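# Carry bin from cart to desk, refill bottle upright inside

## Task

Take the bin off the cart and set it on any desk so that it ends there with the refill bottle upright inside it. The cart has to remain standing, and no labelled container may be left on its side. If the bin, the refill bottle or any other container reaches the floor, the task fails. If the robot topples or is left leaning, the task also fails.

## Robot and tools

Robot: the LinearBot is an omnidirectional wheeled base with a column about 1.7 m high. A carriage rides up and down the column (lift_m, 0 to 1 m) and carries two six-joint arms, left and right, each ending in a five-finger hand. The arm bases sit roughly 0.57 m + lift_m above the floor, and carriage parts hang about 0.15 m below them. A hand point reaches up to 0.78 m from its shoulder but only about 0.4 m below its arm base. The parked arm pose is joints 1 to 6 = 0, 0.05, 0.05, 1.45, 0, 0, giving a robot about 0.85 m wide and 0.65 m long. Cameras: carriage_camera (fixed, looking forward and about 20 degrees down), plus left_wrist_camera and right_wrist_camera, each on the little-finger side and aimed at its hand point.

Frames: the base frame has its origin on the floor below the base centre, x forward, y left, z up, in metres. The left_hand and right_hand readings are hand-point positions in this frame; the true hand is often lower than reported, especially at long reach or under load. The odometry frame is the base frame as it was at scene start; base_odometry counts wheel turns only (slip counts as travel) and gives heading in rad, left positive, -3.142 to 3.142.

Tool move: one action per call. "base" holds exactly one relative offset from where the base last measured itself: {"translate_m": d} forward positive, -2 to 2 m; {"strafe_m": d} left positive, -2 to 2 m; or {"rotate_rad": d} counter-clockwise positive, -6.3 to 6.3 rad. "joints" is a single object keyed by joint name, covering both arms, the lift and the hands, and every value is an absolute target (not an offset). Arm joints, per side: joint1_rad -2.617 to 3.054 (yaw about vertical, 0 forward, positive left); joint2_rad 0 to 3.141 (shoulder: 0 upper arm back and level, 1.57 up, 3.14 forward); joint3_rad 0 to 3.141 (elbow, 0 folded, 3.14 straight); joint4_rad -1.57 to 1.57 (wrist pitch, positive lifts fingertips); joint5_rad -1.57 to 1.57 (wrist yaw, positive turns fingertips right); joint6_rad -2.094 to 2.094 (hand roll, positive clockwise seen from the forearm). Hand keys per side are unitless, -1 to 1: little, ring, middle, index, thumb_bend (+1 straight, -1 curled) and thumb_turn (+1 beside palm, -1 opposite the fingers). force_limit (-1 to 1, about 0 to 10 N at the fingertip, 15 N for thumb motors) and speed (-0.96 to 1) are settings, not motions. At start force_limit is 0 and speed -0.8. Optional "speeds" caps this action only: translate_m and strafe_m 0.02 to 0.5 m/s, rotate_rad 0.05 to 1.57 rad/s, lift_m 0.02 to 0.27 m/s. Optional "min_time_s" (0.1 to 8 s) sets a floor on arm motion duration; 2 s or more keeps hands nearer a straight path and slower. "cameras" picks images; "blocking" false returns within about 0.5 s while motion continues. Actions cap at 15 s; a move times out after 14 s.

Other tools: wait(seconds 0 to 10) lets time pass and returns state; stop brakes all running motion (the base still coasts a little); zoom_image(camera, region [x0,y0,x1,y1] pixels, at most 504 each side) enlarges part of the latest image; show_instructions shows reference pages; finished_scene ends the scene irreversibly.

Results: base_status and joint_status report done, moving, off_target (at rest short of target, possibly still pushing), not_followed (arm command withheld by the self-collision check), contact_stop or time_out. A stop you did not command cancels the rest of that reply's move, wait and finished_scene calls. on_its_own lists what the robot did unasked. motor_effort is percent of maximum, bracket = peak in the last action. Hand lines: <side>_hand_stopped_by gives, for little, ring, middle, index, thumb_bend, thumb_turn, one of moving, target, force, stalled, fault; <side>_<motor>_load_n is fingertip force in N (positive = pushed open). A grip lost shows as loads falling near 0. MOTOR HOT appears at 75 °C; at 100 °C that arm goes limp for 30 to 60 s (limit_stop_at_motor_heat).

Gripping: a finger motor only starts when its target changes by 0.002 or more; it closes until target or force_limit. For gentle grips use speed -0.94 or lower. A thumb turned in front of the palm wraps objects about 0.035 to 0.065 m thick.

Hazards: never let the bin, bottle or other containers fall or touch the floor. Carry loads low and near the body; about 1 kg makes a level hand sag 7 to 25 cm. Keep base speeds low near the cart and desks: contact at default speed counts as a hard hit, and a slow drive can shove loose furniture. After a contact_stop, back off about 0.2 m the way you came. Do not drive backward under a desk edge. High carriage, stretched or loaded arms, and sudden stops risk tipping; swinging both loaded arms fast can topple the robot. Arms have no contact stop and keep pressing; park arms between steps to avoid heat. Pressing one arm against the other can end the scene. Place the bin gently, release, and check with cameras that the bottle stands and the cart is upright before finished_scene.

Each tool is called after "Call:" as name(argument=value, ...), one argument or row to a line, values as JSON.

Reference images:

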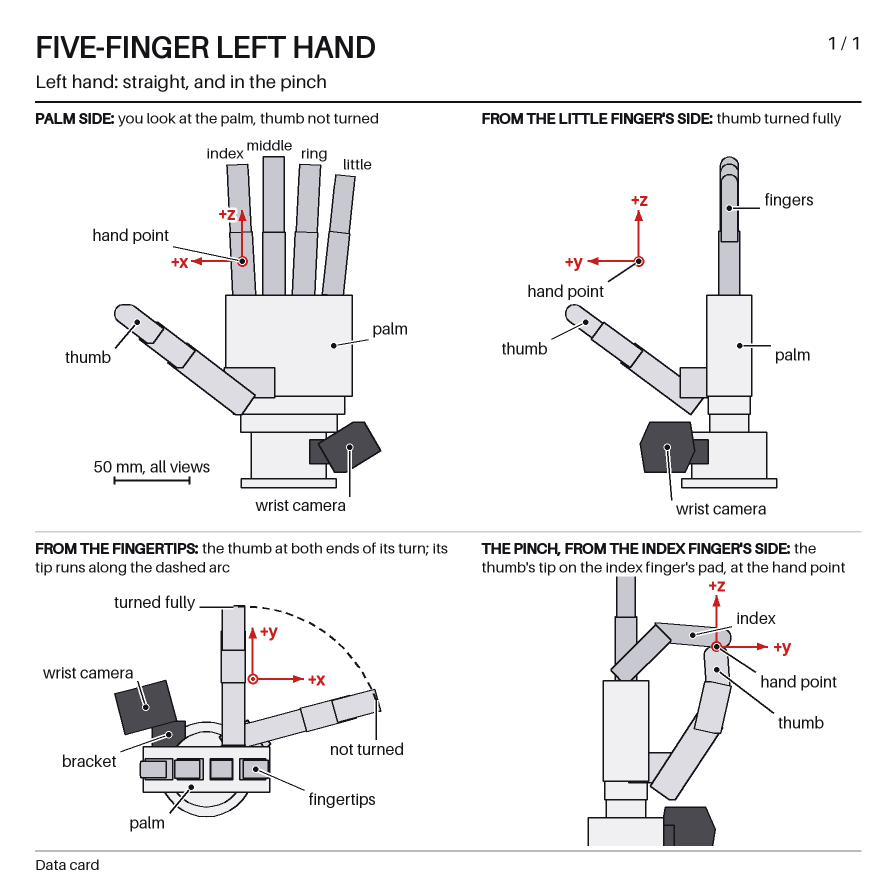

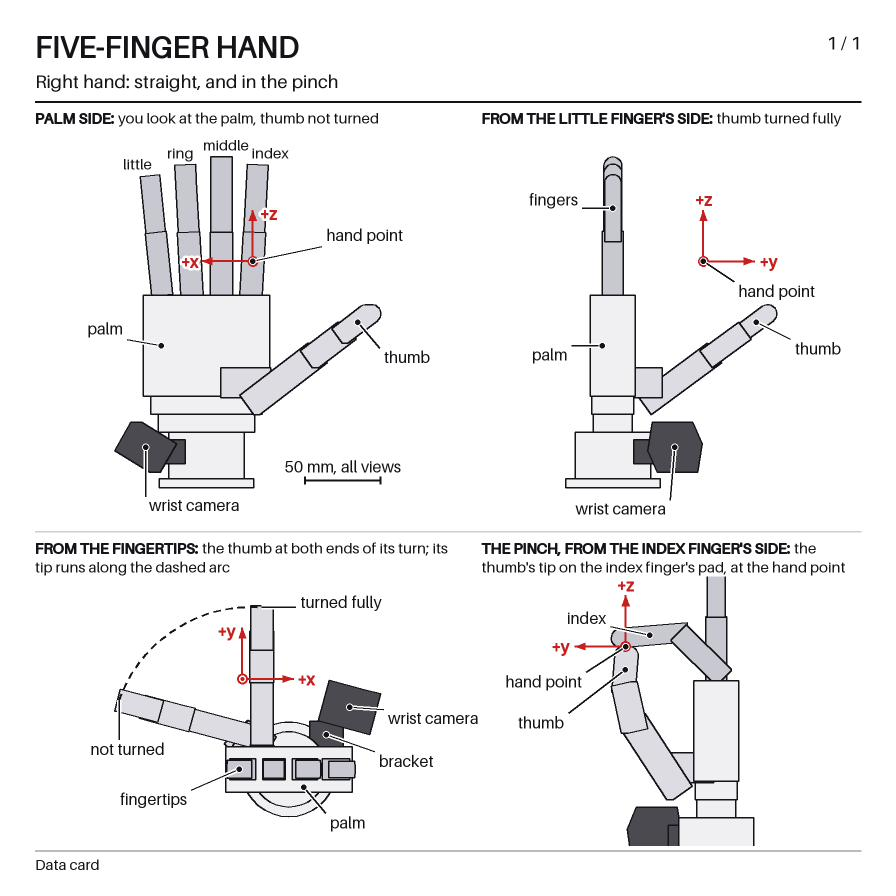

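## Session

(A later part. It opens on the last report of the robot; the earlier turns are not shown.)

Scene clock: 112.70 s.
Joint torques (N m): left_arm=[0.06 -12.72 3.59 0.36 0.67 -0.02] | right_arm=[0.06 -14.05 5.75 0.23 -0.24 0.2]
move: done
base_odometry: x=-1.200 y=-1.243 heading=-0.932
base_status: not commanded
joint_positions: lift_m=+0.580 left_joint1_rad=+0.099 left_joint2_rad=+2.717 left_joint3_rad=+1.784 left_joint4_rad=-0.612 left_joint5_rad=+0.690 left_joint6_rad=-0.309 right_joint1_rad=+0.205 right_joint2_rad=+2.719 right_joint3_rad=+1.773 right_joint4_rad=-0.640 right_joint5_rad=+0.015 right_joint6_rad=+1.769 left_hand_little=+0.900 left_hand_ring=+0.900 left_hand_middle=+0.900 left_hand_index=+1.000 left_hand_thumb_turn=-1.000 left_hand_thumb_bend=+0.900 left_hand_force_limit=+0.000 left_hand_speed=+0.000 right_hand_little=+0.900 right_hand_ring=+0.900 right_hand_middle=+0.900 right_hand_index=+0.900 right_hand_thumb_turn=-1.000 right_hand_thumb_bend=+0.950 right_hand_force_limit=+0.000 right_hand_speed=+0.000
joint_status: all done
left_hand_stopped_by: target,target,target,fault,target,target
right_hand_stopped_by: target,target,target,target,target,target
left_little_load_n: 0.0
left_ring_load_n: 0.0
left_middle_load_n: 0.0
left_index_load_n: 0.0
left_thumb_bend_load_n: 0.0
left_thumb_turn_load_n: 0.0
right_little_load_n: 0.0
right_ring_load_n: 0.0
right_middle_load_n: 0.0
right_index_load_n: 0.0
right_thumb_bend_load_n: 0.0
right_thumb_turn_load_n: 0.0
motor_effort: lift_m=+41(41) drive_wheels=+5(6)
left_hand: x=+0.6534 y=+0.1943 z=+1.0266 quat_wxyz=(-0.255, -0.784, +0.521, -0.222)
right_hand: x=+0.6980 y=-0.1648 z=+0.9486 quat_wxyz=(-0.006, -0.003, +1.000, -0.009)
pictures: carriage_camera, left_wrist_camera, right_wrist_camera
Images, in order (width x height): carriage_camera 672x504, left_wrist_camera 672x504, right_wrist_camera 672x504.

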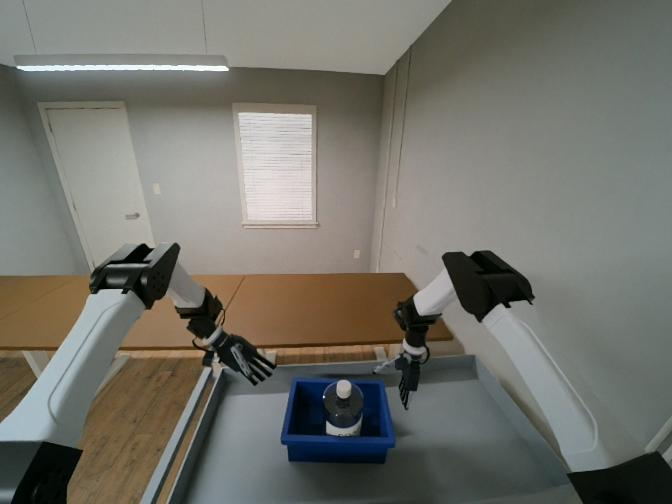

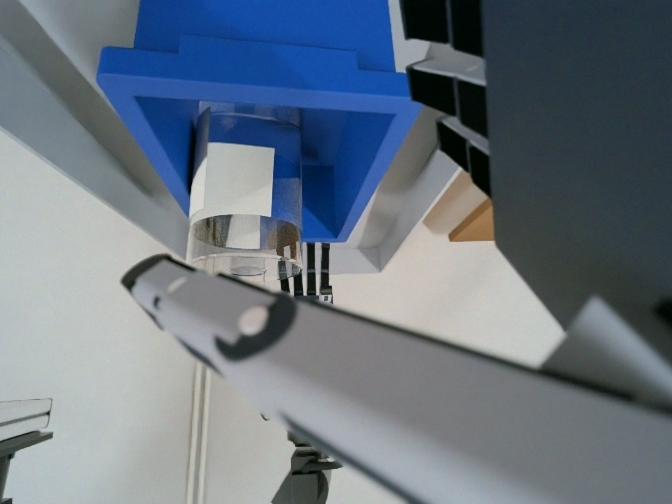

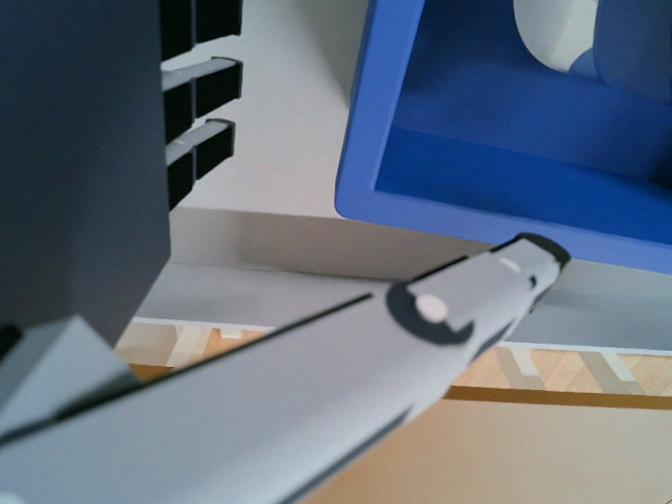

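Call:
move(
  joints={"left_joint1_rad": -0.3, "left_joint6_rad": -1.872, "left_joint5_rad": 0.0, "right_joint5_rad": -0.015, "right_joint2_rad": 2.685},
  min_time_s=1.5,
)

Call:
move(
  joints={"lift_m": 0.51},
  speeds={"lift_m": 0.08},
)

Call:
move(
  joints={"lift_m": 0.486},
  speeds={"lift_m": 0.04},
  cameras=["all"],
)

Scene clock: 115.77 s.
Joint torques (N m): left_arm=[-0.23 -12.74 3.6 0.41 -0.01 -0.14] | right_arm=[0.05 -15.42 5.76 0.24 -0.26 0.21]
move: done
base_odometry: x=-1.200 y=-1.243 heading=-0.932
base_status: not commanded
joint_positions: lift_m=+0.580 left_joint1_rad=-0.299 left_joint2_rad=+2.717 left_joint3_rad=+1.784 left_joint4_rad=-0.612 left_joint5_rad=+0.010 left_joint6_rad=-1.863 right_joint1_rad=+0.205 right_joint2_rad=+2.719 right_joint3_rad=+1.773 right_joint4_rad=-0.640 right_joint5_rad=+0.001 right_joint6_rad=+1.769 left_hand_little=+0.900 left_hand_ring=+0.900 left_hand_middle=+0.900 left_hand_index=+1.000 left_hand_thumb_turn=-1.000 left_hand_thumb_bend=+0.900 left_hand_force_limit=+0.000 left_hand_speed=+0.000 right_hand_little=+0.900 right_hand_ring=+0.900 right_hand_middle=+0.900 right_hand_index=+0.900 right_hand_thumb_turn=-1.000 right_hand_thumb_bend=+0.950 right_hand_force_limit=+0.000 right_hand_speed=+0.000
joint_status: all done
left_hand_stopped_by: target,target,target,fault,target,target
right_hand_stopped_by: target,target,target,target,target,target
left_little_load_n: 0.0
left_ring_load_n: 0.0
left_middle_load_n: 0.0
left_index_load_n: 0.0
left_thumb_bend_load_n: 0.0
left_thumb_turn_load_n: -0.5
right_little_load_n: 0.0
right_ring_load_n: 0.0
right_middle_load_n: 0.0
right_index_load_n: 0.0
right_thumb_bend_load_n: 0.0
right_thumb_turn_load_n: 0.0
motor_effort: lift_m=+41(41) drive_wheels=+1(6)
left_hand: x=+0.6989 y=+0.1153 z=+0.9548 quat_wxyz=(-0.009, -1.000, +0.003, -0.011)
right_hand: x=+0.6975 y=-0.1621 z=+0.9493 quat_wxyz=(-0.008, -0.003, +1.000, -0.002)
pictures: none

Scene clock: 117.00 s.
Joint torques (N m): left_arm=[-0.18 -12.78 3.69 0.4 0 -0.14] | right_arm=[0.06 -14.52 5.85 0.26 -0.24 0.21]
move: done
base_odometry: x=-1.200 y=-1.243 heading=-0.932
base_status: not commanded
joint_positions: lift_m=+0.510 left_joint1_rad=-0.299 left_joint2_rad=+2.716 left_joint3_rad=+1.784 left_joint4_rad=-0.610 left_joint5_rad=+0.009 left_joint6_rad=-1.865 right_joint1_rad=+0.205 right_joint2_rad=+2.709 right_joint3_rad=+1.773 right_joint4_rad=-0.640 right_joint5_rad=+0.000 right_joint6_rad=+1.769 left_hand_little=+0.900 left_hand_ring=+0.900 left_hand_middle=+0.900 left_hand_index=+1.000 left_hand_thumb_turn=-1.000 left_hand_thumb_bend=+0.900 left_hand_force_limit=+0.000 left_hand_speed=+0.000 right_hand_little=+0.900 right_hand_ring=+0.900 right_hand_middle=+0.900 right_hand_index=+0.900 right_hand_thumb_turn=-1.000 right_hand_thumb_bend=+0.950 right_hand_force_limit=+0.000 right_hand_speed=+0.000
joint_status: all done
left_hand_stopped_by: target,target,target,fault,target,target
right_hand_stopped_by: target,target,target,target,target,target
left_little_load_n: 0.0
left_ring_load_n: 0.0
left_middle_load_n: 0.0
left_index_load_n: 0.0
left_thumb_bend_load_n: 0.0
left_thumb_turn_load_n: 0.0
right_little_load_n: 0.0
right_ring_load_n: 0.0
right_middle_load_n: 0.0
right_index_load_n: 0.0
right_thumb_bend_load_n: 0.0
right_thumb_turn_load_n: 0.0
motor_effort: lift_m=+43(46) drive_wheels=+3(6)
left_hand: x=+0.6999 y=+0.1153 z=+0.8852 quat_wxyz=(-0.009, -1.000, +0.002, -0.013)
right_hand: x=+0.7007 y=-0.1612 z=+0.8840 quat_wxyz=(-0.003, -0.003, +1.000, -0.001)
pictures: none

Scene clock: 117.97 s.
Joint torques (N m): left_arm=[-0.23 -12.71 3.62 0.39 0 -0.14] | right_arm=[0.06 -14.43 5.74 0.25 -0.24 0.2]
Motor temperatures (°C): left_arm=[32 46 36 39 30 32] | right_arm=[33 55 37 35 30 33]
move: done
base_odometry: x=-1.200 y=-1.243 heading=-0.932
base_status: not commanded
joint_positions: lift_m=+0.486 left_joint1_rad=-0.299 left_joint2_rad=+2.716 left_joint3_rad=+1.784 left_joint4_rad=-0.609 left_joint5_rad=+0.010 left_joint6_rad=-1.866 right_joint1_rad=+0.205 right_joint2_rad=+2.707 right_joint3_rad=+1.773 right_joint4_rad=-0.640 right_joint5_rad=+0.000 right_joint6_rad=+1.769 left_hand_little=+0.900 left_hand_ring=+0.900 left_hand_middle=+0.900 left_hand_index=+1.000 left_hand_thumb_turn=-1.000 left_hand_thumb_bend=+0.900 left_hand_force_limit=+0.000 left_hand_speed=+0.000 right_hand_little=+0.900 right_hand_ring=+0.900 right_hand_middle=+0.900 right_hand_index=+0.900 right_hand_thumb_turn=-1.000 right_hand_thumb_bend=+0.950 right_hand_force_limit=+0.000 right_hand_speed=+0.000
joint_status: all done
left_hand_stopped_by: target,target,target,fault,target,target
right_hand_stopped_by: target,target,target,target,target,target
left_little_load_n: 0.0
left_ring_load_n: 0.0
left_middle_load_n: 0.0
left_index_load_n: 0.0
left_thumb_bend_load_n: 0.0
left_thumb_turn_load_n: 0.0
right_little_load_n: -0.5
right_ring_load_n: 0.0
right_middle_load_n: 0.0
right_index_load_n: 0.0
right_thumb_bend_load_n: 0.0
right_thumb_turn_load_n: 0.0
motor_effort: lift_m=+43(44) drive_wheels=-2(6)
left_hand: x=+0.7001 y=+0.1152 z=+0.8612 quat_wxyz=(-0.009, -1.000, +0.002, -0.013)
right_hand: x=+0.7013 y=-0.1611 z=+0.8609 quat_wxyz=(-0.002, -0.003, +1.000, +0.000)
pictures: carriage_camera, left_wrist_camera, right_wrist_camera
Images, in order (width x height): carriage_camera 672x504, left_wrist_camera 672x504, right_wrist_camera 672x504.

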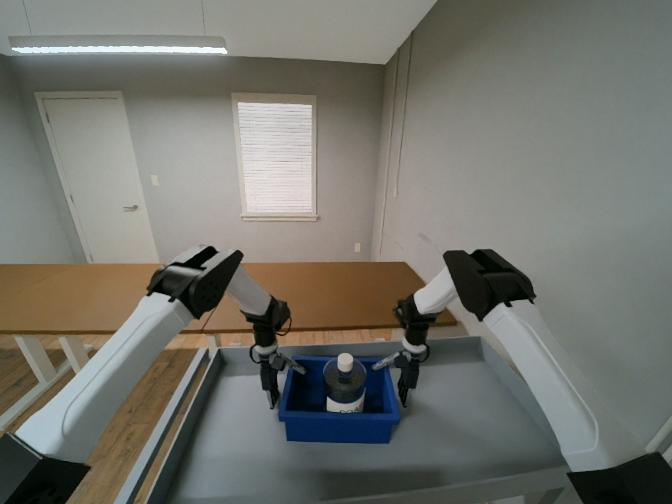

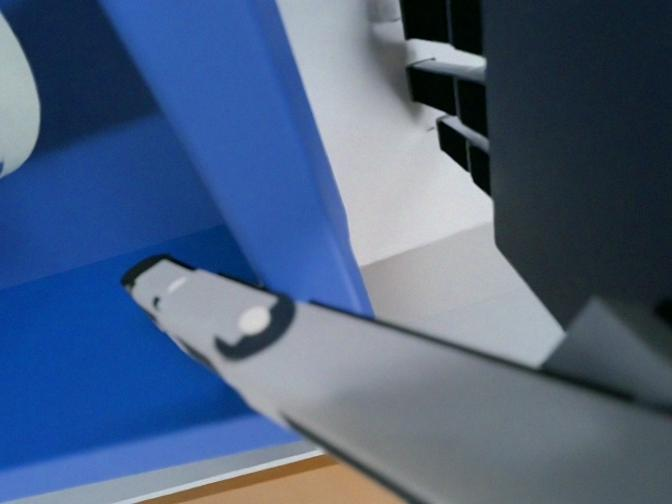

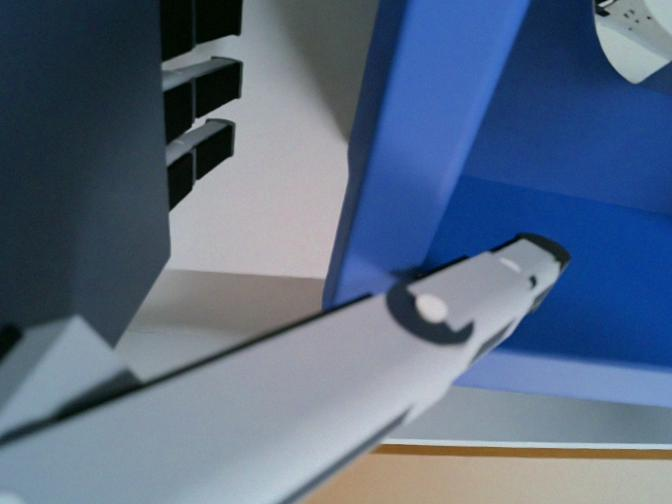

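Call:
move(
  joints={"lift_m": 0.482, "left_hand_speed": -0.88, "right_hand_speed": -0.88, "left_hand_force_limit": -0.4, "right_hand_force_limit": -0.4, "left_hand_little": -0.2, "left_hand_ring": -0.05, "left_hand_middle": -0.05, "right_hand_little": -0.2, "right_hand_ring": -0.05, "right_hand_middle": -0.05, "right_hand_index": -0.05},
  speeds={"lift_m": 0.04},
  cameras=["all"],
)

Call:
zoom_image(
  camera="carriage_camera",
  region=[240, 340, 440, 490],
)

Scene clock: 122.03 s.
Joint torques (N m): left_arm=[-0.1 -12.45 3.64 0.38 0.03 -0.13] | right_arm=[0.1 -14.22 5.81 0.28 -0.32 0.2]
Motor temperatures (°C): left_arm=[32 45 36 39 30 32] | right_arm=[33 56 37 35 30 33]
move: off_target
base_odometry: x=-1.200 y=-1.243 heading=-0.932
base_status: not commanded
joint_positions: lift_m=+0.482 left_joint1_rad=-0.300 left_joint2_rad=+2.713 left_joint3_rad=+1.784 left_joint4_rad=-0.607 left_joint5_rad=+0.007 left_joint6_rad=-1.866 right_joint1_rad=+0.205 right_joint2_rad=+2.706 right_joint3_rad=+1.773 right_joint4_rad=-0.641 right_joint5_rad=+0.008 right_joint6_rad=+1.769 left_hand_little=-0.200 left_hand_ring=+0.066 left_hand_middle=+0.188 left_hand_index=+1.000 left_hand_thumb_turn=-1.000 left_hand_thumb_bend=+0.901 left_hand_force_limit=-0.400 left_hand_speed=-0.880 right_hand_little=-0.200 right_hand_ring=-0.050 right_hand_middle=-0.049 right_hand_index=-0.050 right_hand_thumb_turn=-1.000 right_hand_thumb_bend=+0.950 right_hand_force_limit=-0.400 right_hand_speed=-0.880
joint_status: left_hand_ring off_target (ended at +0.066, target -0.050); left_hand_middle off_target (ended at +0.188, target -0.050); the others done
left_hand_stopped_by: target,force,force,fault,target,target
right_hand_stopped_by: target,target,target,target,target,target
left_little_load_n: 0.0
left_ring_load_n: 3.0
left_middle_load_n: 1.0
left_index_load_n: 0.0
left_thumb_bend_load_n: 2.0
left_thumb_turn_load_n: 1.0
right_little_load_n: 0.0
right_ring_load_n: 0.0
right_middle_load_n: 1.5
right_index_load_n: 0.0
right_thumb_bend_load_n: 0.0
right_thumb_turn_load_n: 0.0
motor_effort: lift_m=+42(44) drive_wheels=+4(6)
left_hand: x=+0.7017 y=+0.1147 z=+0.8590 quat_wxyz=(-0.009, -1.000, +0.002, -0.016)
right_hand: x=+0.7018 y=-0.1626 z=+0.8570 quat_wxyz=(-0.001, -0.003, +1.000, -0.004)
pictures: carriage_camera, left_wrist_camera, right_wrist_camera
Images, in order (width x height): carriage_camera 672x504, left_wrist_camera 672x504, right_wrist_camera 672x504.

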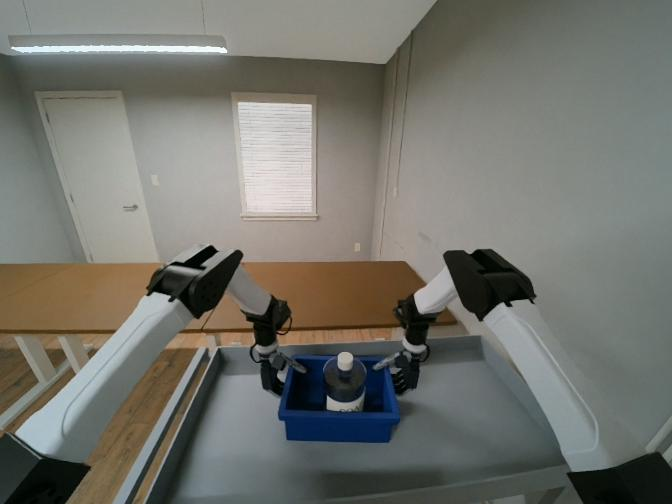

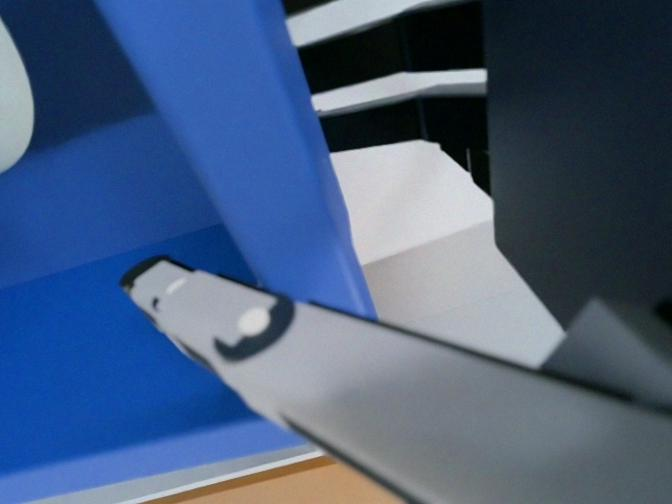

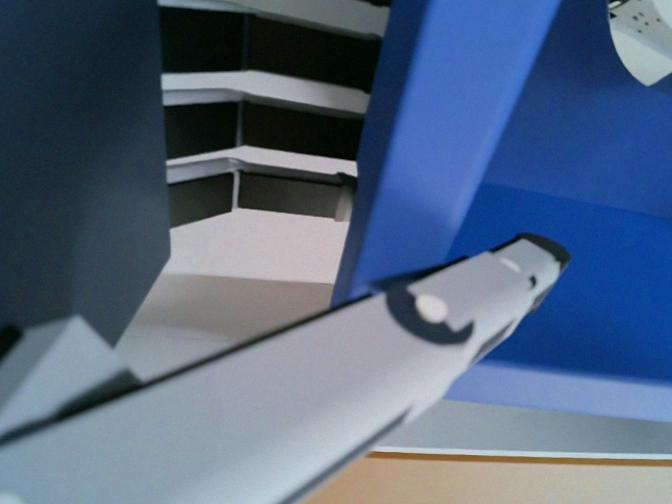

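Scaled by 2.520.

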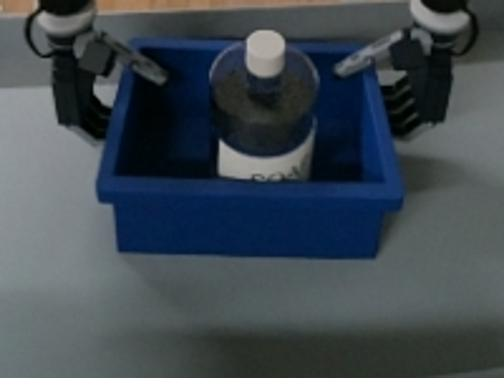

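Call:
move(
  joints={"lift_m": 0.5},
  speeds={"lift_m": 0.03},
  cameras=["all"],
)

Call:
zoom_image(
  camera="carriage_camera",
  region=[240, 340, 440, 490],
)

Scene clock: 123.23 s.
Joint torques (N m): left_arm=[-0.1 -12.49 3.58 0.39 0.03 -0.13] | right_arm=[0.24 -14.6 5.82 0.24 -0.48 0.2]
Motor temperatures (°C): left_arm=[32 45 36 39 30 32] | right_arm=[33 56 37 35 30 33]
move: done
base_odometry: x=-1.200 y=-1.243 heading=-0.932
base_status: not commanded
joint_positions: lift_m=+0.500 left_joint1_rad=-0.300 left_joint2_rad=+2.713 left_joint3_rad=+1.784 left_joint4_rad=-0.608 left_joint5_rad=+0.007 left_joint6_rad=-1.866 right_joint1_rad=+0.202 right_joint2_rad=+2.709 right_joint3_rad=+1.773 right_joint4_rad=-0.639 right_joint5_rad=+0.027 right_joint6_rad=+1.769 left_hand_little=-0.200 left_hand_ring=+0.066 left_hand_middle=+0.188 left_hand_index=+1.000 left_hand_thumb_turn=-1.000 left_hand_thumb_bend=+0.900 left_hand_force_limit=-0.400 left_hand_speed=-0.880 right_hand_little=-0.200 right_hand_ring=-0.050 right_hand_middle=-0.050 right_hand_index=-0.050 right_hand_thumb_turn=-1.000 right_hand_thumb_bend=+0.950 right_hand_force_limit=-0.400 right_hand_speed=-0.880
joint_status: all done
left_hand_stopped_by: target,force,force,fault,target,target
right_hand_stopped_by: target,target,target,target,target,target
left_little_load_n: 0.0
left_ring_load_n: 0.0
left_middle_load_n: 0.0
left_index_load_n: 0.0
left_thumb_bend_load_n: 0.0
left_thumb_turn_load_n: 0.0
right_little_load_n: 1.0
right_ring_load_n: 0.5
right_middle_load_n: 0.0
right_index_load_n: 0.5
right_thumb_bend_load_n: 0.0
right_thumb_turn_load_n: 0.0
motor_effort: lift_m=+43(47) drive_wheels=+4(7)
left_hand: x=+0.7014 y=+0.1149 z=+0.8768 quat_wxyz=(-0.008, -1.000, +0.002, -0.015)
right_hand: x=+0.7022 y=-0.1674 z=+0.8725 quat_wxyz=(+0.000, -0.002, +1.000, -0.014)
pictures: carriage_camera, left_wrist_camera, right_wrist_camera
Images, in order (width x height): carriage_camera 672x504, left_wrist_camera 672x504, right_wrist_camera 672x504.

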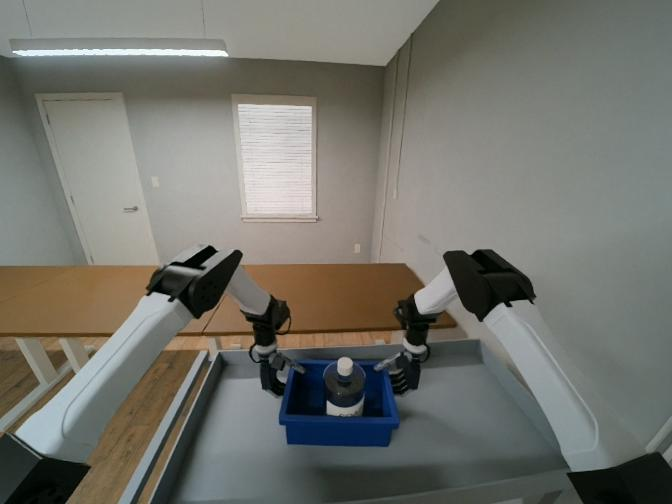

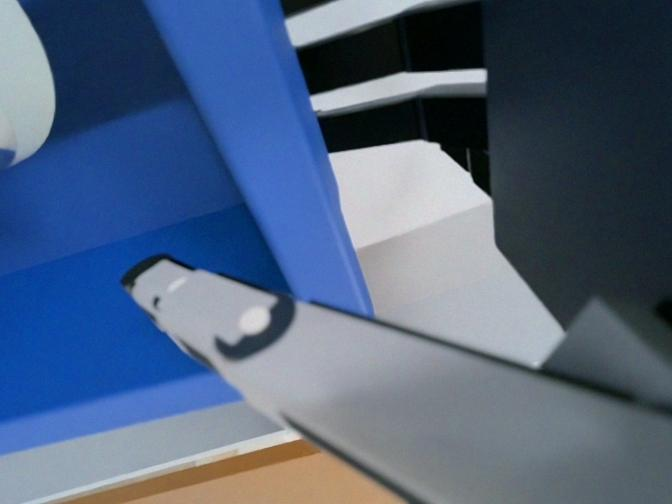

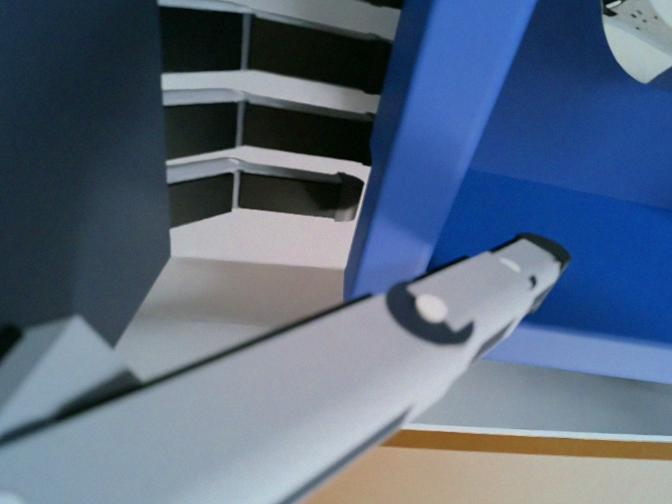

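Scaled by 2.520.

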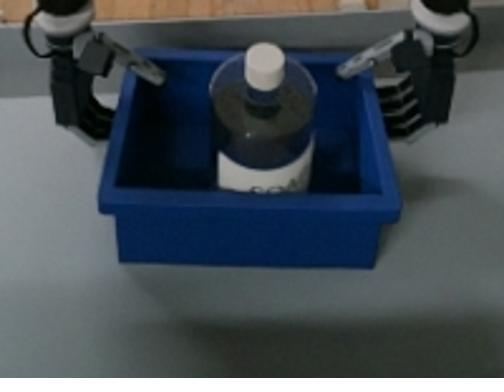

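Call:
move(
  joints={"left_hand_speed": 0.0, "right_hand_speed": 0.0, "left_hand_little": 0.9, "left_hand_ring": 0.9, "left_hand_middle": 0.9, "right_hand_little": 0.9, "right_hand_ring": 0.9, "right_hand_middle": 0.9, "right_hand_index": 0.9, "right_hand_thumb_bend": 0.9},
)

Call:
move(
  joints={"lift_m": 0.64},
  speeds={"lift_m": 0.15},
)

Call:
move(
  joints={"left_joint1_rad": -0.459, "left_joint2_rad": 2.79, "left_joint3_rad": 2.055, "left_joint4_rad": -0.981, "left_joint5_rad": -0.339, "left_joint6_rad": -2.06, "right_joint1_rad": 0.398, "right_joint2_rad": 2.76, "right_joint3_rad": 1.966, "right_joint4_rad": -0.903, "right_joint5_rad": 0.349, "right_joint6_rad": 1.995},
  min_time_s=2,
  cameras=["all"],
)

Scene clock: 127.30 s.
Joint torques (N m): left_arm=[-0.1 -12.44 3.63 0.4 0.02 -0.13] | right_arm=[0.05 -14.57 5.86 0.25 -0.26 0.2]
Motor temperatures (°C): left_arm=[32 45 36 39 30 32] | right_arm=[33 56 37 35 30 33]
move: done
base_odometry: x=-1.200 y=-1.243 heading=-0.932
base_status: not commanded
joint_positions: lift_m=+0.500 left_joint1_rad=-0.300 left_joint2_rad=+2.713 left_joint3_rad=+1.784 left_joint4_rad=-0.608 left_joint5_rad=+0.007 left_joint6_rad=-1.866 right_joint1_rad=+0.205 right_joint2_rad=+2.709 right_joint3_rad=+1.773 right_joint4_rad=-0.639 right_joint5_rad=+0.001 right_joint6_rad=+1.769 left_hand_little=+0.900 left_hand_ring=+0.900 left_hand_middle=+0.900 left_hand_index=+1.000 left_hand_thumb_turn=-1.000 left_hand_thumb_bend=+0.900 left_hand_force_limit=-0.400 left_hand_speed=+0.000 right_hand_little=+0.900 right_hand_ring=+0.900 right_hand_middle=+0.900 right_hand_index=+0.900 right_hand_thumb_turn=-1.000 right_hand_thumb_bend=+0.900 right_hand_force_limit=-0.400 right_hand_speed=+0.000
joint_status: all done
left_hand_stopped_by: target,target,target,fault,target,target
right_hand_stopped_by: target,target,target,target,target,target
left_little_load_n: 0.0
left_ring_load_n: 0.0
left_middle_load_n: 0.0
left_index_load_n: 0.0
left_thumb_bend_load_n: 0.0
left_thumb_turn_load_n: 0.0
right_little_load_n: 0.0
right_ring_load_n: 0.0
right_middle_load_n: 0.0
right_index_load_n: 0.0
right_thumb_bend_load_n: 0.0
right_thumb_turn_load_n: 0.0
motor_effort: lift_m=+43(43) drive_wheels=+4(7)
left_hand: x=+0.7014 y=+0.1149 z=+0.8768 quat_wxyz=(-0.008, -1.000, +0.002, -0.015)
right_hand: x=+0.7008 y=-0.1614 z=+0.8737 quat_wxyz=(-0.002, -0.003, +1.000, -0.001)
pictures: none

Scene clock: 128.67 s.
Joint torques (N m): left_arm=[-0.1 -12.45 3.7 0.39 0.02 -0.13] | right_arm=[-0.02 -13.83 5.82 0.24 -0.24 0.19]
Motor temperatures (°C): left_arm=[32 45 36 39 30 32] | right_arm=[33 55 37 35 30 33]
move: done
base_odometry: x=-1.200 y=-1.243 heading=-0.932
base_status: not commanded
joint_positions: lift_m=+0.640 left_joint1_rad=-0.300 left_joint2_rad=+2.712 left_joint3_rad=+1.784 left_joint4_rad=-0.609 left_joint5_rad=+0.007 left_joint6_rad=-1.866 right_joint1_rad=+0.205 right_joint2_rad=+2.702 right_joint3_rad=+1.773 right_joint4_rad=-0.640 right_joint5_rad=+0.000 right_joint6_rad=+1.769 left_hand_little=+0.900 left_hand_ring=+0.900 left_hand_middle=+0.900 left_hand_index=+1.000 left_hand_thumb_turn=-1.000 left_hand_thumb_bend=+0.900 left_hand_force_limit=-0.400 left_hand_speed=+0.000 right_hand_little=+0.900 right_hand_ring=+0.900 right_hand_middle=+0.900 right_hand_index=+0.900 right_hand_thumb_turn=-1.000 right_hand_thumb_bend=+0.900 right_hand_force_limit=-0.400 right_hand_speed=+0.000
joint_status: all done
left_hand_stopped_by: target,target,target,fault,target,target
right_hand_stopped_by: target,target,target,target,target,target
left_little_load_n: 0.0
left_ring_load_n: 0.0
left_middle_load_n: 0.0
left_index_load_n: 0.0
left_thumb_bend_load_n: 0.0
left_thumb_turn_load_n: 0.0
right_little_load_n: 0.0
right_ring_load_n: 0.0
right_middle_load_n: 0.0
right_index_load_n: 0.0
right_thumb_bend_load_n: 0.0
right_thumb_turn_load_n: 0.0
motor_effort: lift_m=+41(50) drive_wheels=-3(7)
left_hand: x=+0.7013 y=+0.1149 z=+1.0171 quat_wxyz=(-0.008, -1.000, +0.002, -0.015)
right_hand: x=+0.7030 y=-0.1607 z=+1.0175 quat_wxyz=(+0.001, -0.003, +1.000, +0.000)
pictures: none

Scene clock: 130.97 s.
Joint torques (N m): left_arm=[-0.4 -8.79 6.04 -0.1 -0.28 -0.15] | right_arm=[0.02 -11.25 7.2 -0.1 0.26 0.24]
Motor temperatures (°C): left_arm=[32 44 36 39 30 32] | right_arm=[33 56 37 35 30 33]
move: done
base_odometry: x=-1.200 y=-1.243 heading=-0.932
base_status: not commanded
joint_positions: lift_m=+0.640 left_joint1_rad=-0.455 left_joint2_rad=+2.762 left_joint3_rad=+2.032 left_joint4_rad=-0.966 left_joint5_rad=-0.328 left_joint6_rad=-2.053 right_joint1_rad=+0.393 right_joint2_rad=+2.745 right_joint3_rad=+1.947 right_joint4_rad=-0.892 right_joint5_rad=+0.333 right_joint6_rad=+1.981 left_hand_little=+0.900 left_hand_ring=+0.900 left_hand_middle=+0.900 left_hand_index=+1.000 left_hand_thumb_turn=-1.000 left_hand_thumb_bend=+0.900 left_hand_force_limit=-0.400 left_hand_speed=+0.000 right_hand_little=+0.900 right_hand_ring=+0.900 right_hand_middle=+0.900 right_hand_index=+0.900 right_hand_thumb_turn=-1.000 right_hand_thumb_bend=+0.900 right_hand_force_limit=-0.400 right_hand_speed=+0.000
joint_status: all done
left_hand_stopped_by: target,target,target,fault,target,target
right_hand_stopped_by: target,target,target,target,target,target
left_little_load_n: 0.0
left_ring_load_n: 0.0
left_middle_load_n: 0.0
left_index_load_n: 0.0
left_thumb_bend_load_n: 0.0
left_thumb_turn_load_n: 0.0
right_little_load_n: 0.0
right_ring_load_n: 0.0
right_middle_load_n: 0.0
right_index_load_n: 0.0
right_thumb_bend_load_n: 0.0
right_thumb_turn_load_n: 0.0
motor_effort: lift_m=+41(41) drive_wheels=+2(7)
left_hand: x=+0.6961 y=+0.1127 z=+1.0373 quat_wxyz=(+0.173, -0.985, -0.003, -0.019)
right_hand: x=+0.6958 y=-0.1442 z=+1.0259 quat_wxyz=(+0.011, -0.001, +0.984, -0.175)
pictures: carriage_camera, left_wrist_camera, right_wrist_camera
Images, in order (width x height): carriage_camera 672x504, left_wrist_camera 672x504, right_wrist_camera 672x504.

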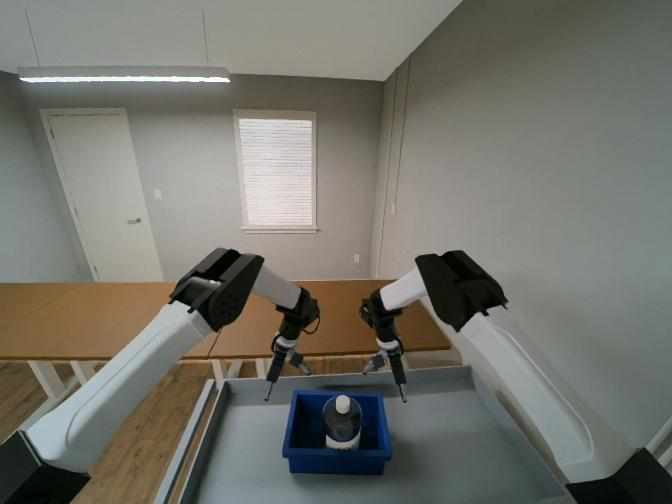

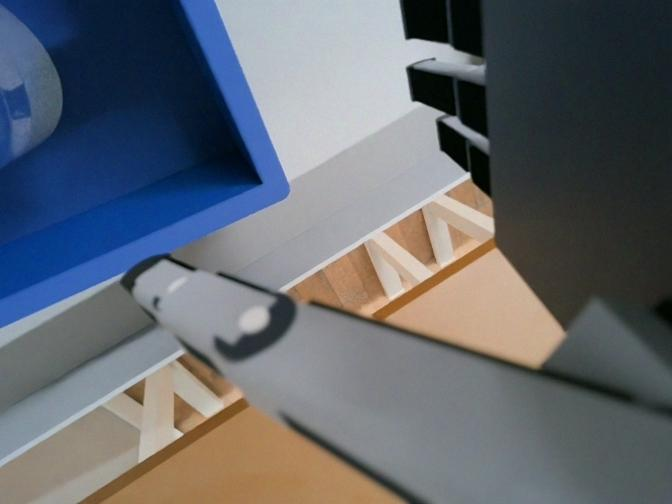

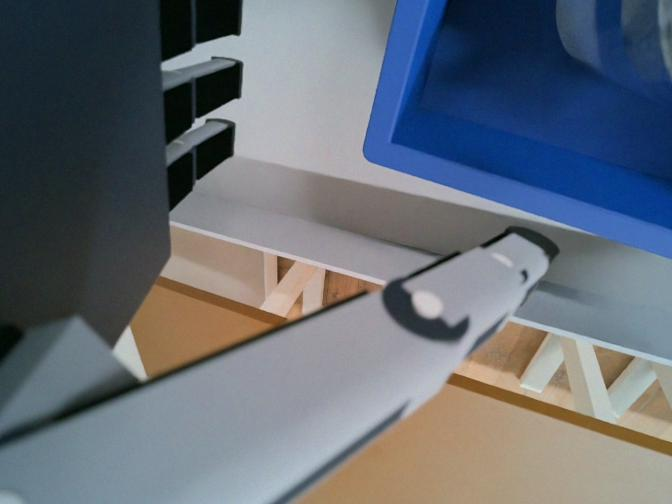

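Call:
move(
  joints={"left_joint1_rad": -0.468, "left_joint2_rad": 2.815, "lift_m": 0.5},
  min_time_s=1,
  speeds={"lift_m": 0.12},
  cameras=["all"],
)

Call:
zoom_image(
  camera="carriage_camera",
  region=[240, 340, 440, 490],
)

Scene clock: 132.97 s.
Joint torques (N m): left_arm=[-0.4 -9.55 5.35 -0.1 -0.26 -0.14] | right_arm=[0.09 -12.38 6.48 -0.05 0.25 0.23]
Motor temperatures (°C): left_arm=[32 44 36 39 30 32] | right_arm=[33 55 37 35 30 33]
move: done
base_odometry: x=-1.200 y=-1.243 heading=-0.932
base_status: not commanded
joint_positions: lift_m=+0.500 left_joint1_rad=-0.464 left_joint2_rad=+2.797 left_joint3_rad=+2.039 left_joint4_rad=-0.974 left_joint5_rad=-0.331 left_joint6_rad=-2.053 right_joint1_rad=+0.393 right_joint2_rad=+2.757 right_joint3_rad=+1.954 right_joint4_rad=-0.899 right_joint5_rad=+0.335 right_joint6_rad=+1.982 left_hand_little=+0.900 left_hand_ring=+0.900 left_hand_middle=+0.900 left_hand_index=+1.000 left_hand_thumb_turn=-1.000 left_hand_thumb_bend=+0.900 left_hand_force_limit=-0.400 left_hand_speed=+0.000 right_hand_little=+0.900 right_hand_ring=+0.900 right_hand_middle=+0.900 right_hand_index=+0.900 right_hand_thumb_turn=-1.000 right_hand_thumb_bend=+0.900 right_hand_force_limit=-0.400 right_hand_speed=+0.000
joint_status: all done
left_hand_stopped_by: target,target,target,fault,target,target
right_hand_stopped_by: target,target,target,target,target,target
left_little_load_n: 0.0
left_ring_load_n: 0.0
left_middle_load_n: 0.0
left_index_load_n: 0.0
left_thumb_bend_load_n: 0.0
left_thumb_turn_load_n: 0.0
right_little_load_n: 0.0
right_ring_load_n: 0.5
right_middle_load_n: 0.0
right_index_load_n: 0.0
right_thumb_bend_load_n: 0.0
right_thumb_turn_load_n: 0.0
motor_effort: lift_m=+43(45) drive_wheels=+2(7)
left_hand: x=+0.6857 y=+0.1135 z=+0.8820 quat_wxyz=(+0.182, -0.983, +0.004, -0.004)
right_hand: x=+0.6935 y=-0.1457 z=+0.8818 quat_wxyz=(+0.006, -0.002, +0.984, -0.178)
pictures: carriage_camera, left_wrist_camera, right_wrist_camera
Images, in order (width x height): carriage_camera 672x504, left_wrist_camera 672x504, right_wrist_camera 672x504.

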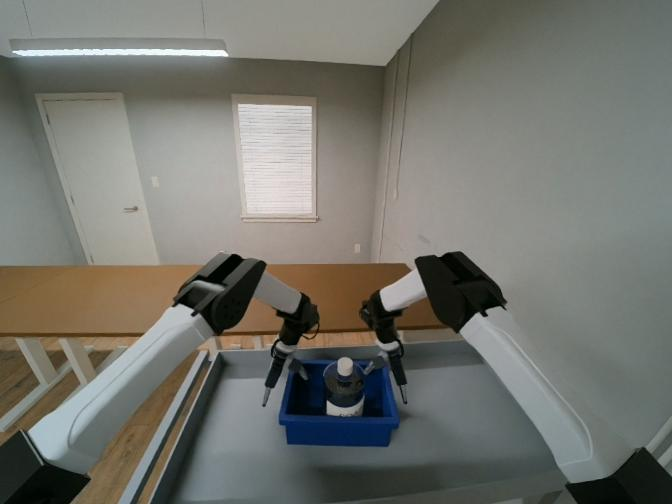

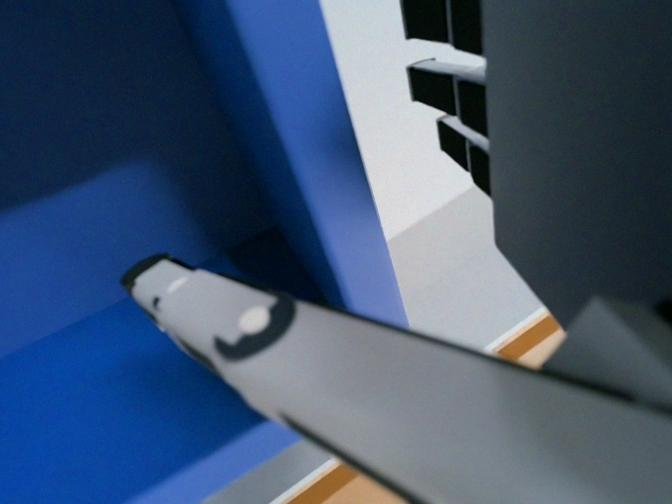

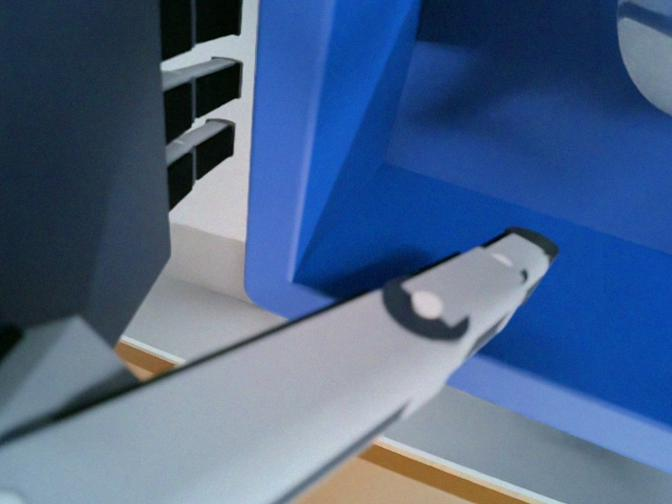

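Scaled by 2.520.

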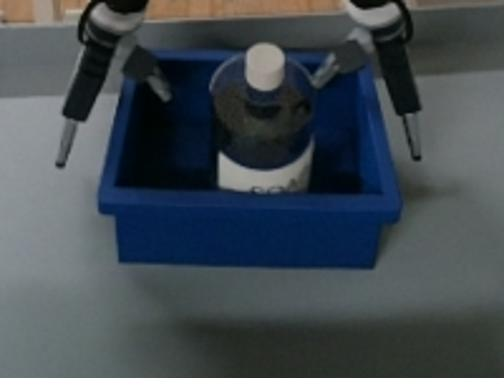

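Call:
move(
  joints={"lift_m": 0.47},
  speeds={"lift_m": 0.05},
  cameras=["carriage_camera"],
)

Call:
move(
  joints={"left_hand_speed": -0.88, "right_hand_speed": -0.88, "left_hand_force_limit": -0.5, "right_hand_force_limit": -0.5, "left_hand_little": -0.15, "left_hand_ring": -0.05, "left_hand_middle": -0.05, "right_hand_little": -0.15, "right_hand_ring": -0.05, "right_hand_middle": -0.05, "right_hand_index": -0.05},
  cameras=["all"],
)

Call:
zoom_image(
  camera="carriage_camera",
  region=[240, 340, 440, 490],
)

Scene clock: 134.13 s.
Joint torques (N m): left_arm=[-0.42 -9.59 5.35 -0.11 -0.25 -0.14] | right_arm=[0.02 -12.4 6.48 -0.01 0.24 0.22]
Motor temperatures (°C): left_arm=[32 44 36 39 30 32] | right_arm=[33 56 37 35 30 33]
move: done
base_odometry: x=-1.200 y=-1.243 heading=-0.932
base_status: not commanded
joint_positions: lift_m=+0.470 left_joint1_rad=-0.464 left_joint2_rad=+2.798 left_joint3_rad=+2.039 left_joint4_rad=-0.977 left_joint5_rad=-0.331 left_joint6_rad=-2.053 right_joint1_rad=+0.393 right_joint2_rad=+2.758 right_joint3_rad=+1.955 right_joint4_rad=-0.903 right_joint5_rad=+0.336 right_joint6_rad=+1.982 left_hand_little=+0.900 left_hand_ring=+0.900 left_hand_middle=+0.900 left_hand_index=+1.000 left_hand_thumb_turn=-1.000 left_hand_thumb_bend=+0.900 left_hand_force_limit=-0.400 left_hand_speed=+0.000 right_hand_little=+0.900 right_hand_ring=+0.900 right_hand_middle=+0.900 right_hand_index=+0.900 right_hand_thumb_turn=-1.000 right_hand_thumb_bend=+0.900 right_hand_force_limit=-0.400 right_hand_speed=+0.000
joint_status: all done
left_hand_stopped_by: target,target,target,fault,target,target
right_hand_stopped_by: target,target,target,target,target,target
left_little_load_n: 0.0
left_ring_load_n: 0.0
left_middle_load_n: 0.0
left_index_load_n: 0.0
left_thumb_bend_load_n: 0.0
left_thumb_turn_load_n: 0.0
right_little_load_n: -0.5
right_ring_load_n: 0.0
right_middle_load_n: 0.0
right_index_load_n: 0.0
right_thumb_bend_load_n: 0.0
right_thumb_turn_load_n: -0.5
motor_effort: lift_m=+43(45) drive_wheels=+2(7)
left_hand: x=+0.6848 y=+0.1141 z=+0.8516 quat_wxyz=(+0.183, -0.983, +0.004, -0.003)
right_hand: x=+0.6926 y=-0.1462 z=+0.8516 quat_wxyz=(+0.004, -0.002, +0.984, -0.180)
Images, in order (width x height): carriage_camera 672x504.

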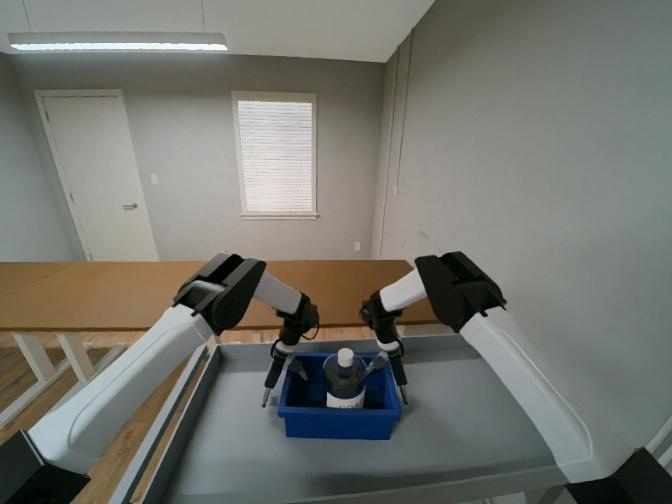

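Scene clock: 137.77 s.
Joint torques (N m): left_arm=[-0.42 -9.61 5.37 -0.07 -0.25 -0.14] | right_arm=[0.09 -12.42 6.35 0.06 -0.01 0.2]
Motor temperatures (°C): left_arm=[32 44 36 38 30 32] | right_arm=[33 56 37 35 30 33]
move: off_target
base_odometry: x=-1.200 y=-1.243 heading=-0.932
base_status: not commanded
joint_positions: lift_m=+0.470 left_joint1_rad=-0.464 left_joint2_rad=+2.798 left_joint3_rad=+2.039 left_joint4_rad=-0.977 left_joint5_rad=-0.331 left_joint6_rad=-2.053 right_joint1_rad=+0.393 right_joint2_rad=+2.758 right_joint3_rad=+1.955 right_joint4_rad=-0.911 right_joint5_rad=+0.365 right_joint6_rad=+1.983 left_hand_little=-0.150 left_hand_ring=-0.050 left_hand_middle=-0.050 left_hand_index=+1.000 left_hand_thumb_turn=-1.000 left_hand_thumb_bend=+0.900 left_hand_force_limit=-0.500 left_hand_speed=-0.880 right_hand_little=-0.150 right_hand_ring=-0.035 right_hand_middle=+0.043 right_hand_index=-0.050 right_hand_thumb_turn=-1.000 right_hand_thumb_bend=+0.900 right_hand_force_limit=-0.500 right_hand_speed=-0.880
joint_status: right_hand_middle off_target (ended at +0.043, target -0.050); the others done
left_hand_stopped_by: target,target,target,fault,target,target
right_hand_stopped_by: target,force,force,target,target,target
left_little_load_n: 0.0
left_ring_load_n: 0.0
left_middle_load_n: 0.0
left_index_load_n: 0.0
left_thumb_bend_load_n: 0.0
left_thumb_turn_load_n: 0.0
right_little_load_n: 0.0
right_ring_load_n: 1.0
right_middle_load_n: 0.0
right_index_load_n: 0.5
right_thumb_bend_load_n: 0.0
right_thumb_turn_load_n: 0.0
motor_effort: lift_m=+43(43) drive_wheels=+5(8)
left_hand: x=+0.6848 y=+0.1141 z=+0.8516 quat_wxyz=(+0.183, -0.983, +0.004, -0.003)
right_hand: x=+0.6931 y=-0.1524 z=+0.8523 quat_wxyz=(+0.006, -0.004, +0.981, -0.194)
pictures: carriage_camera, left_wrist_camera, right_wrist_camera
Images, in order (width x height): carriage_camera 672x504, left_wrist_camera 672x504, right_wrist_camera 672x504.

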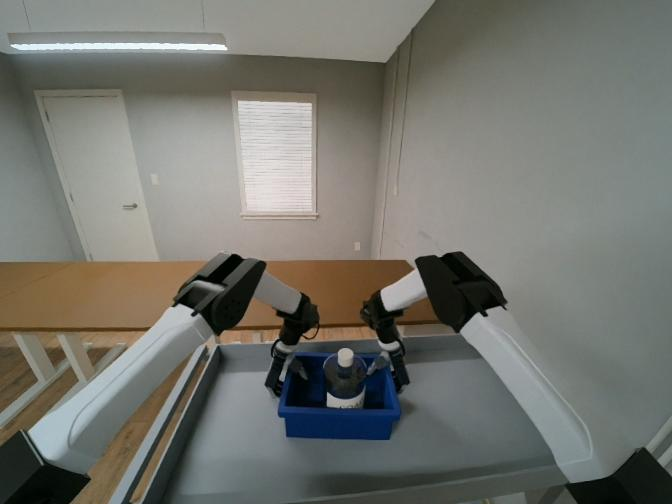

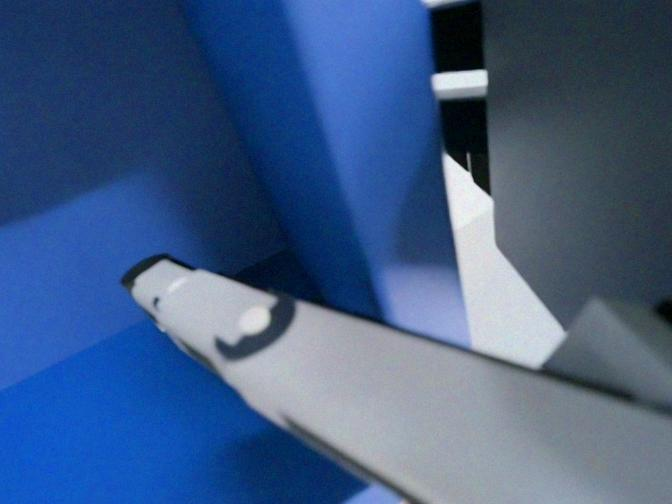

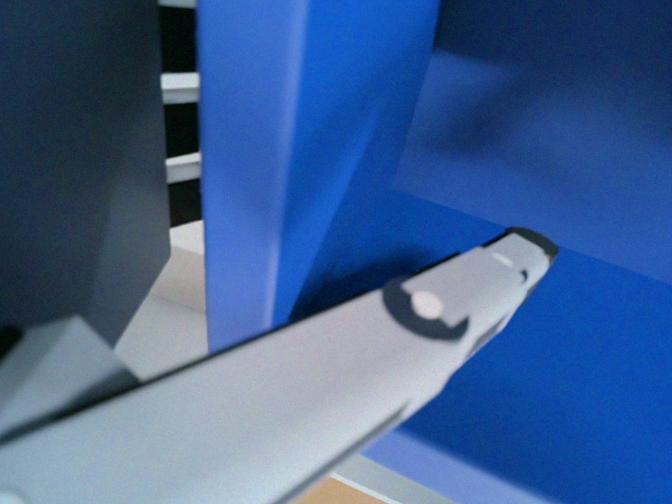

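Scaled by 2.520.

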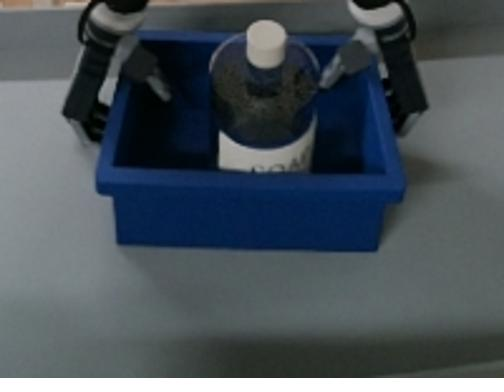

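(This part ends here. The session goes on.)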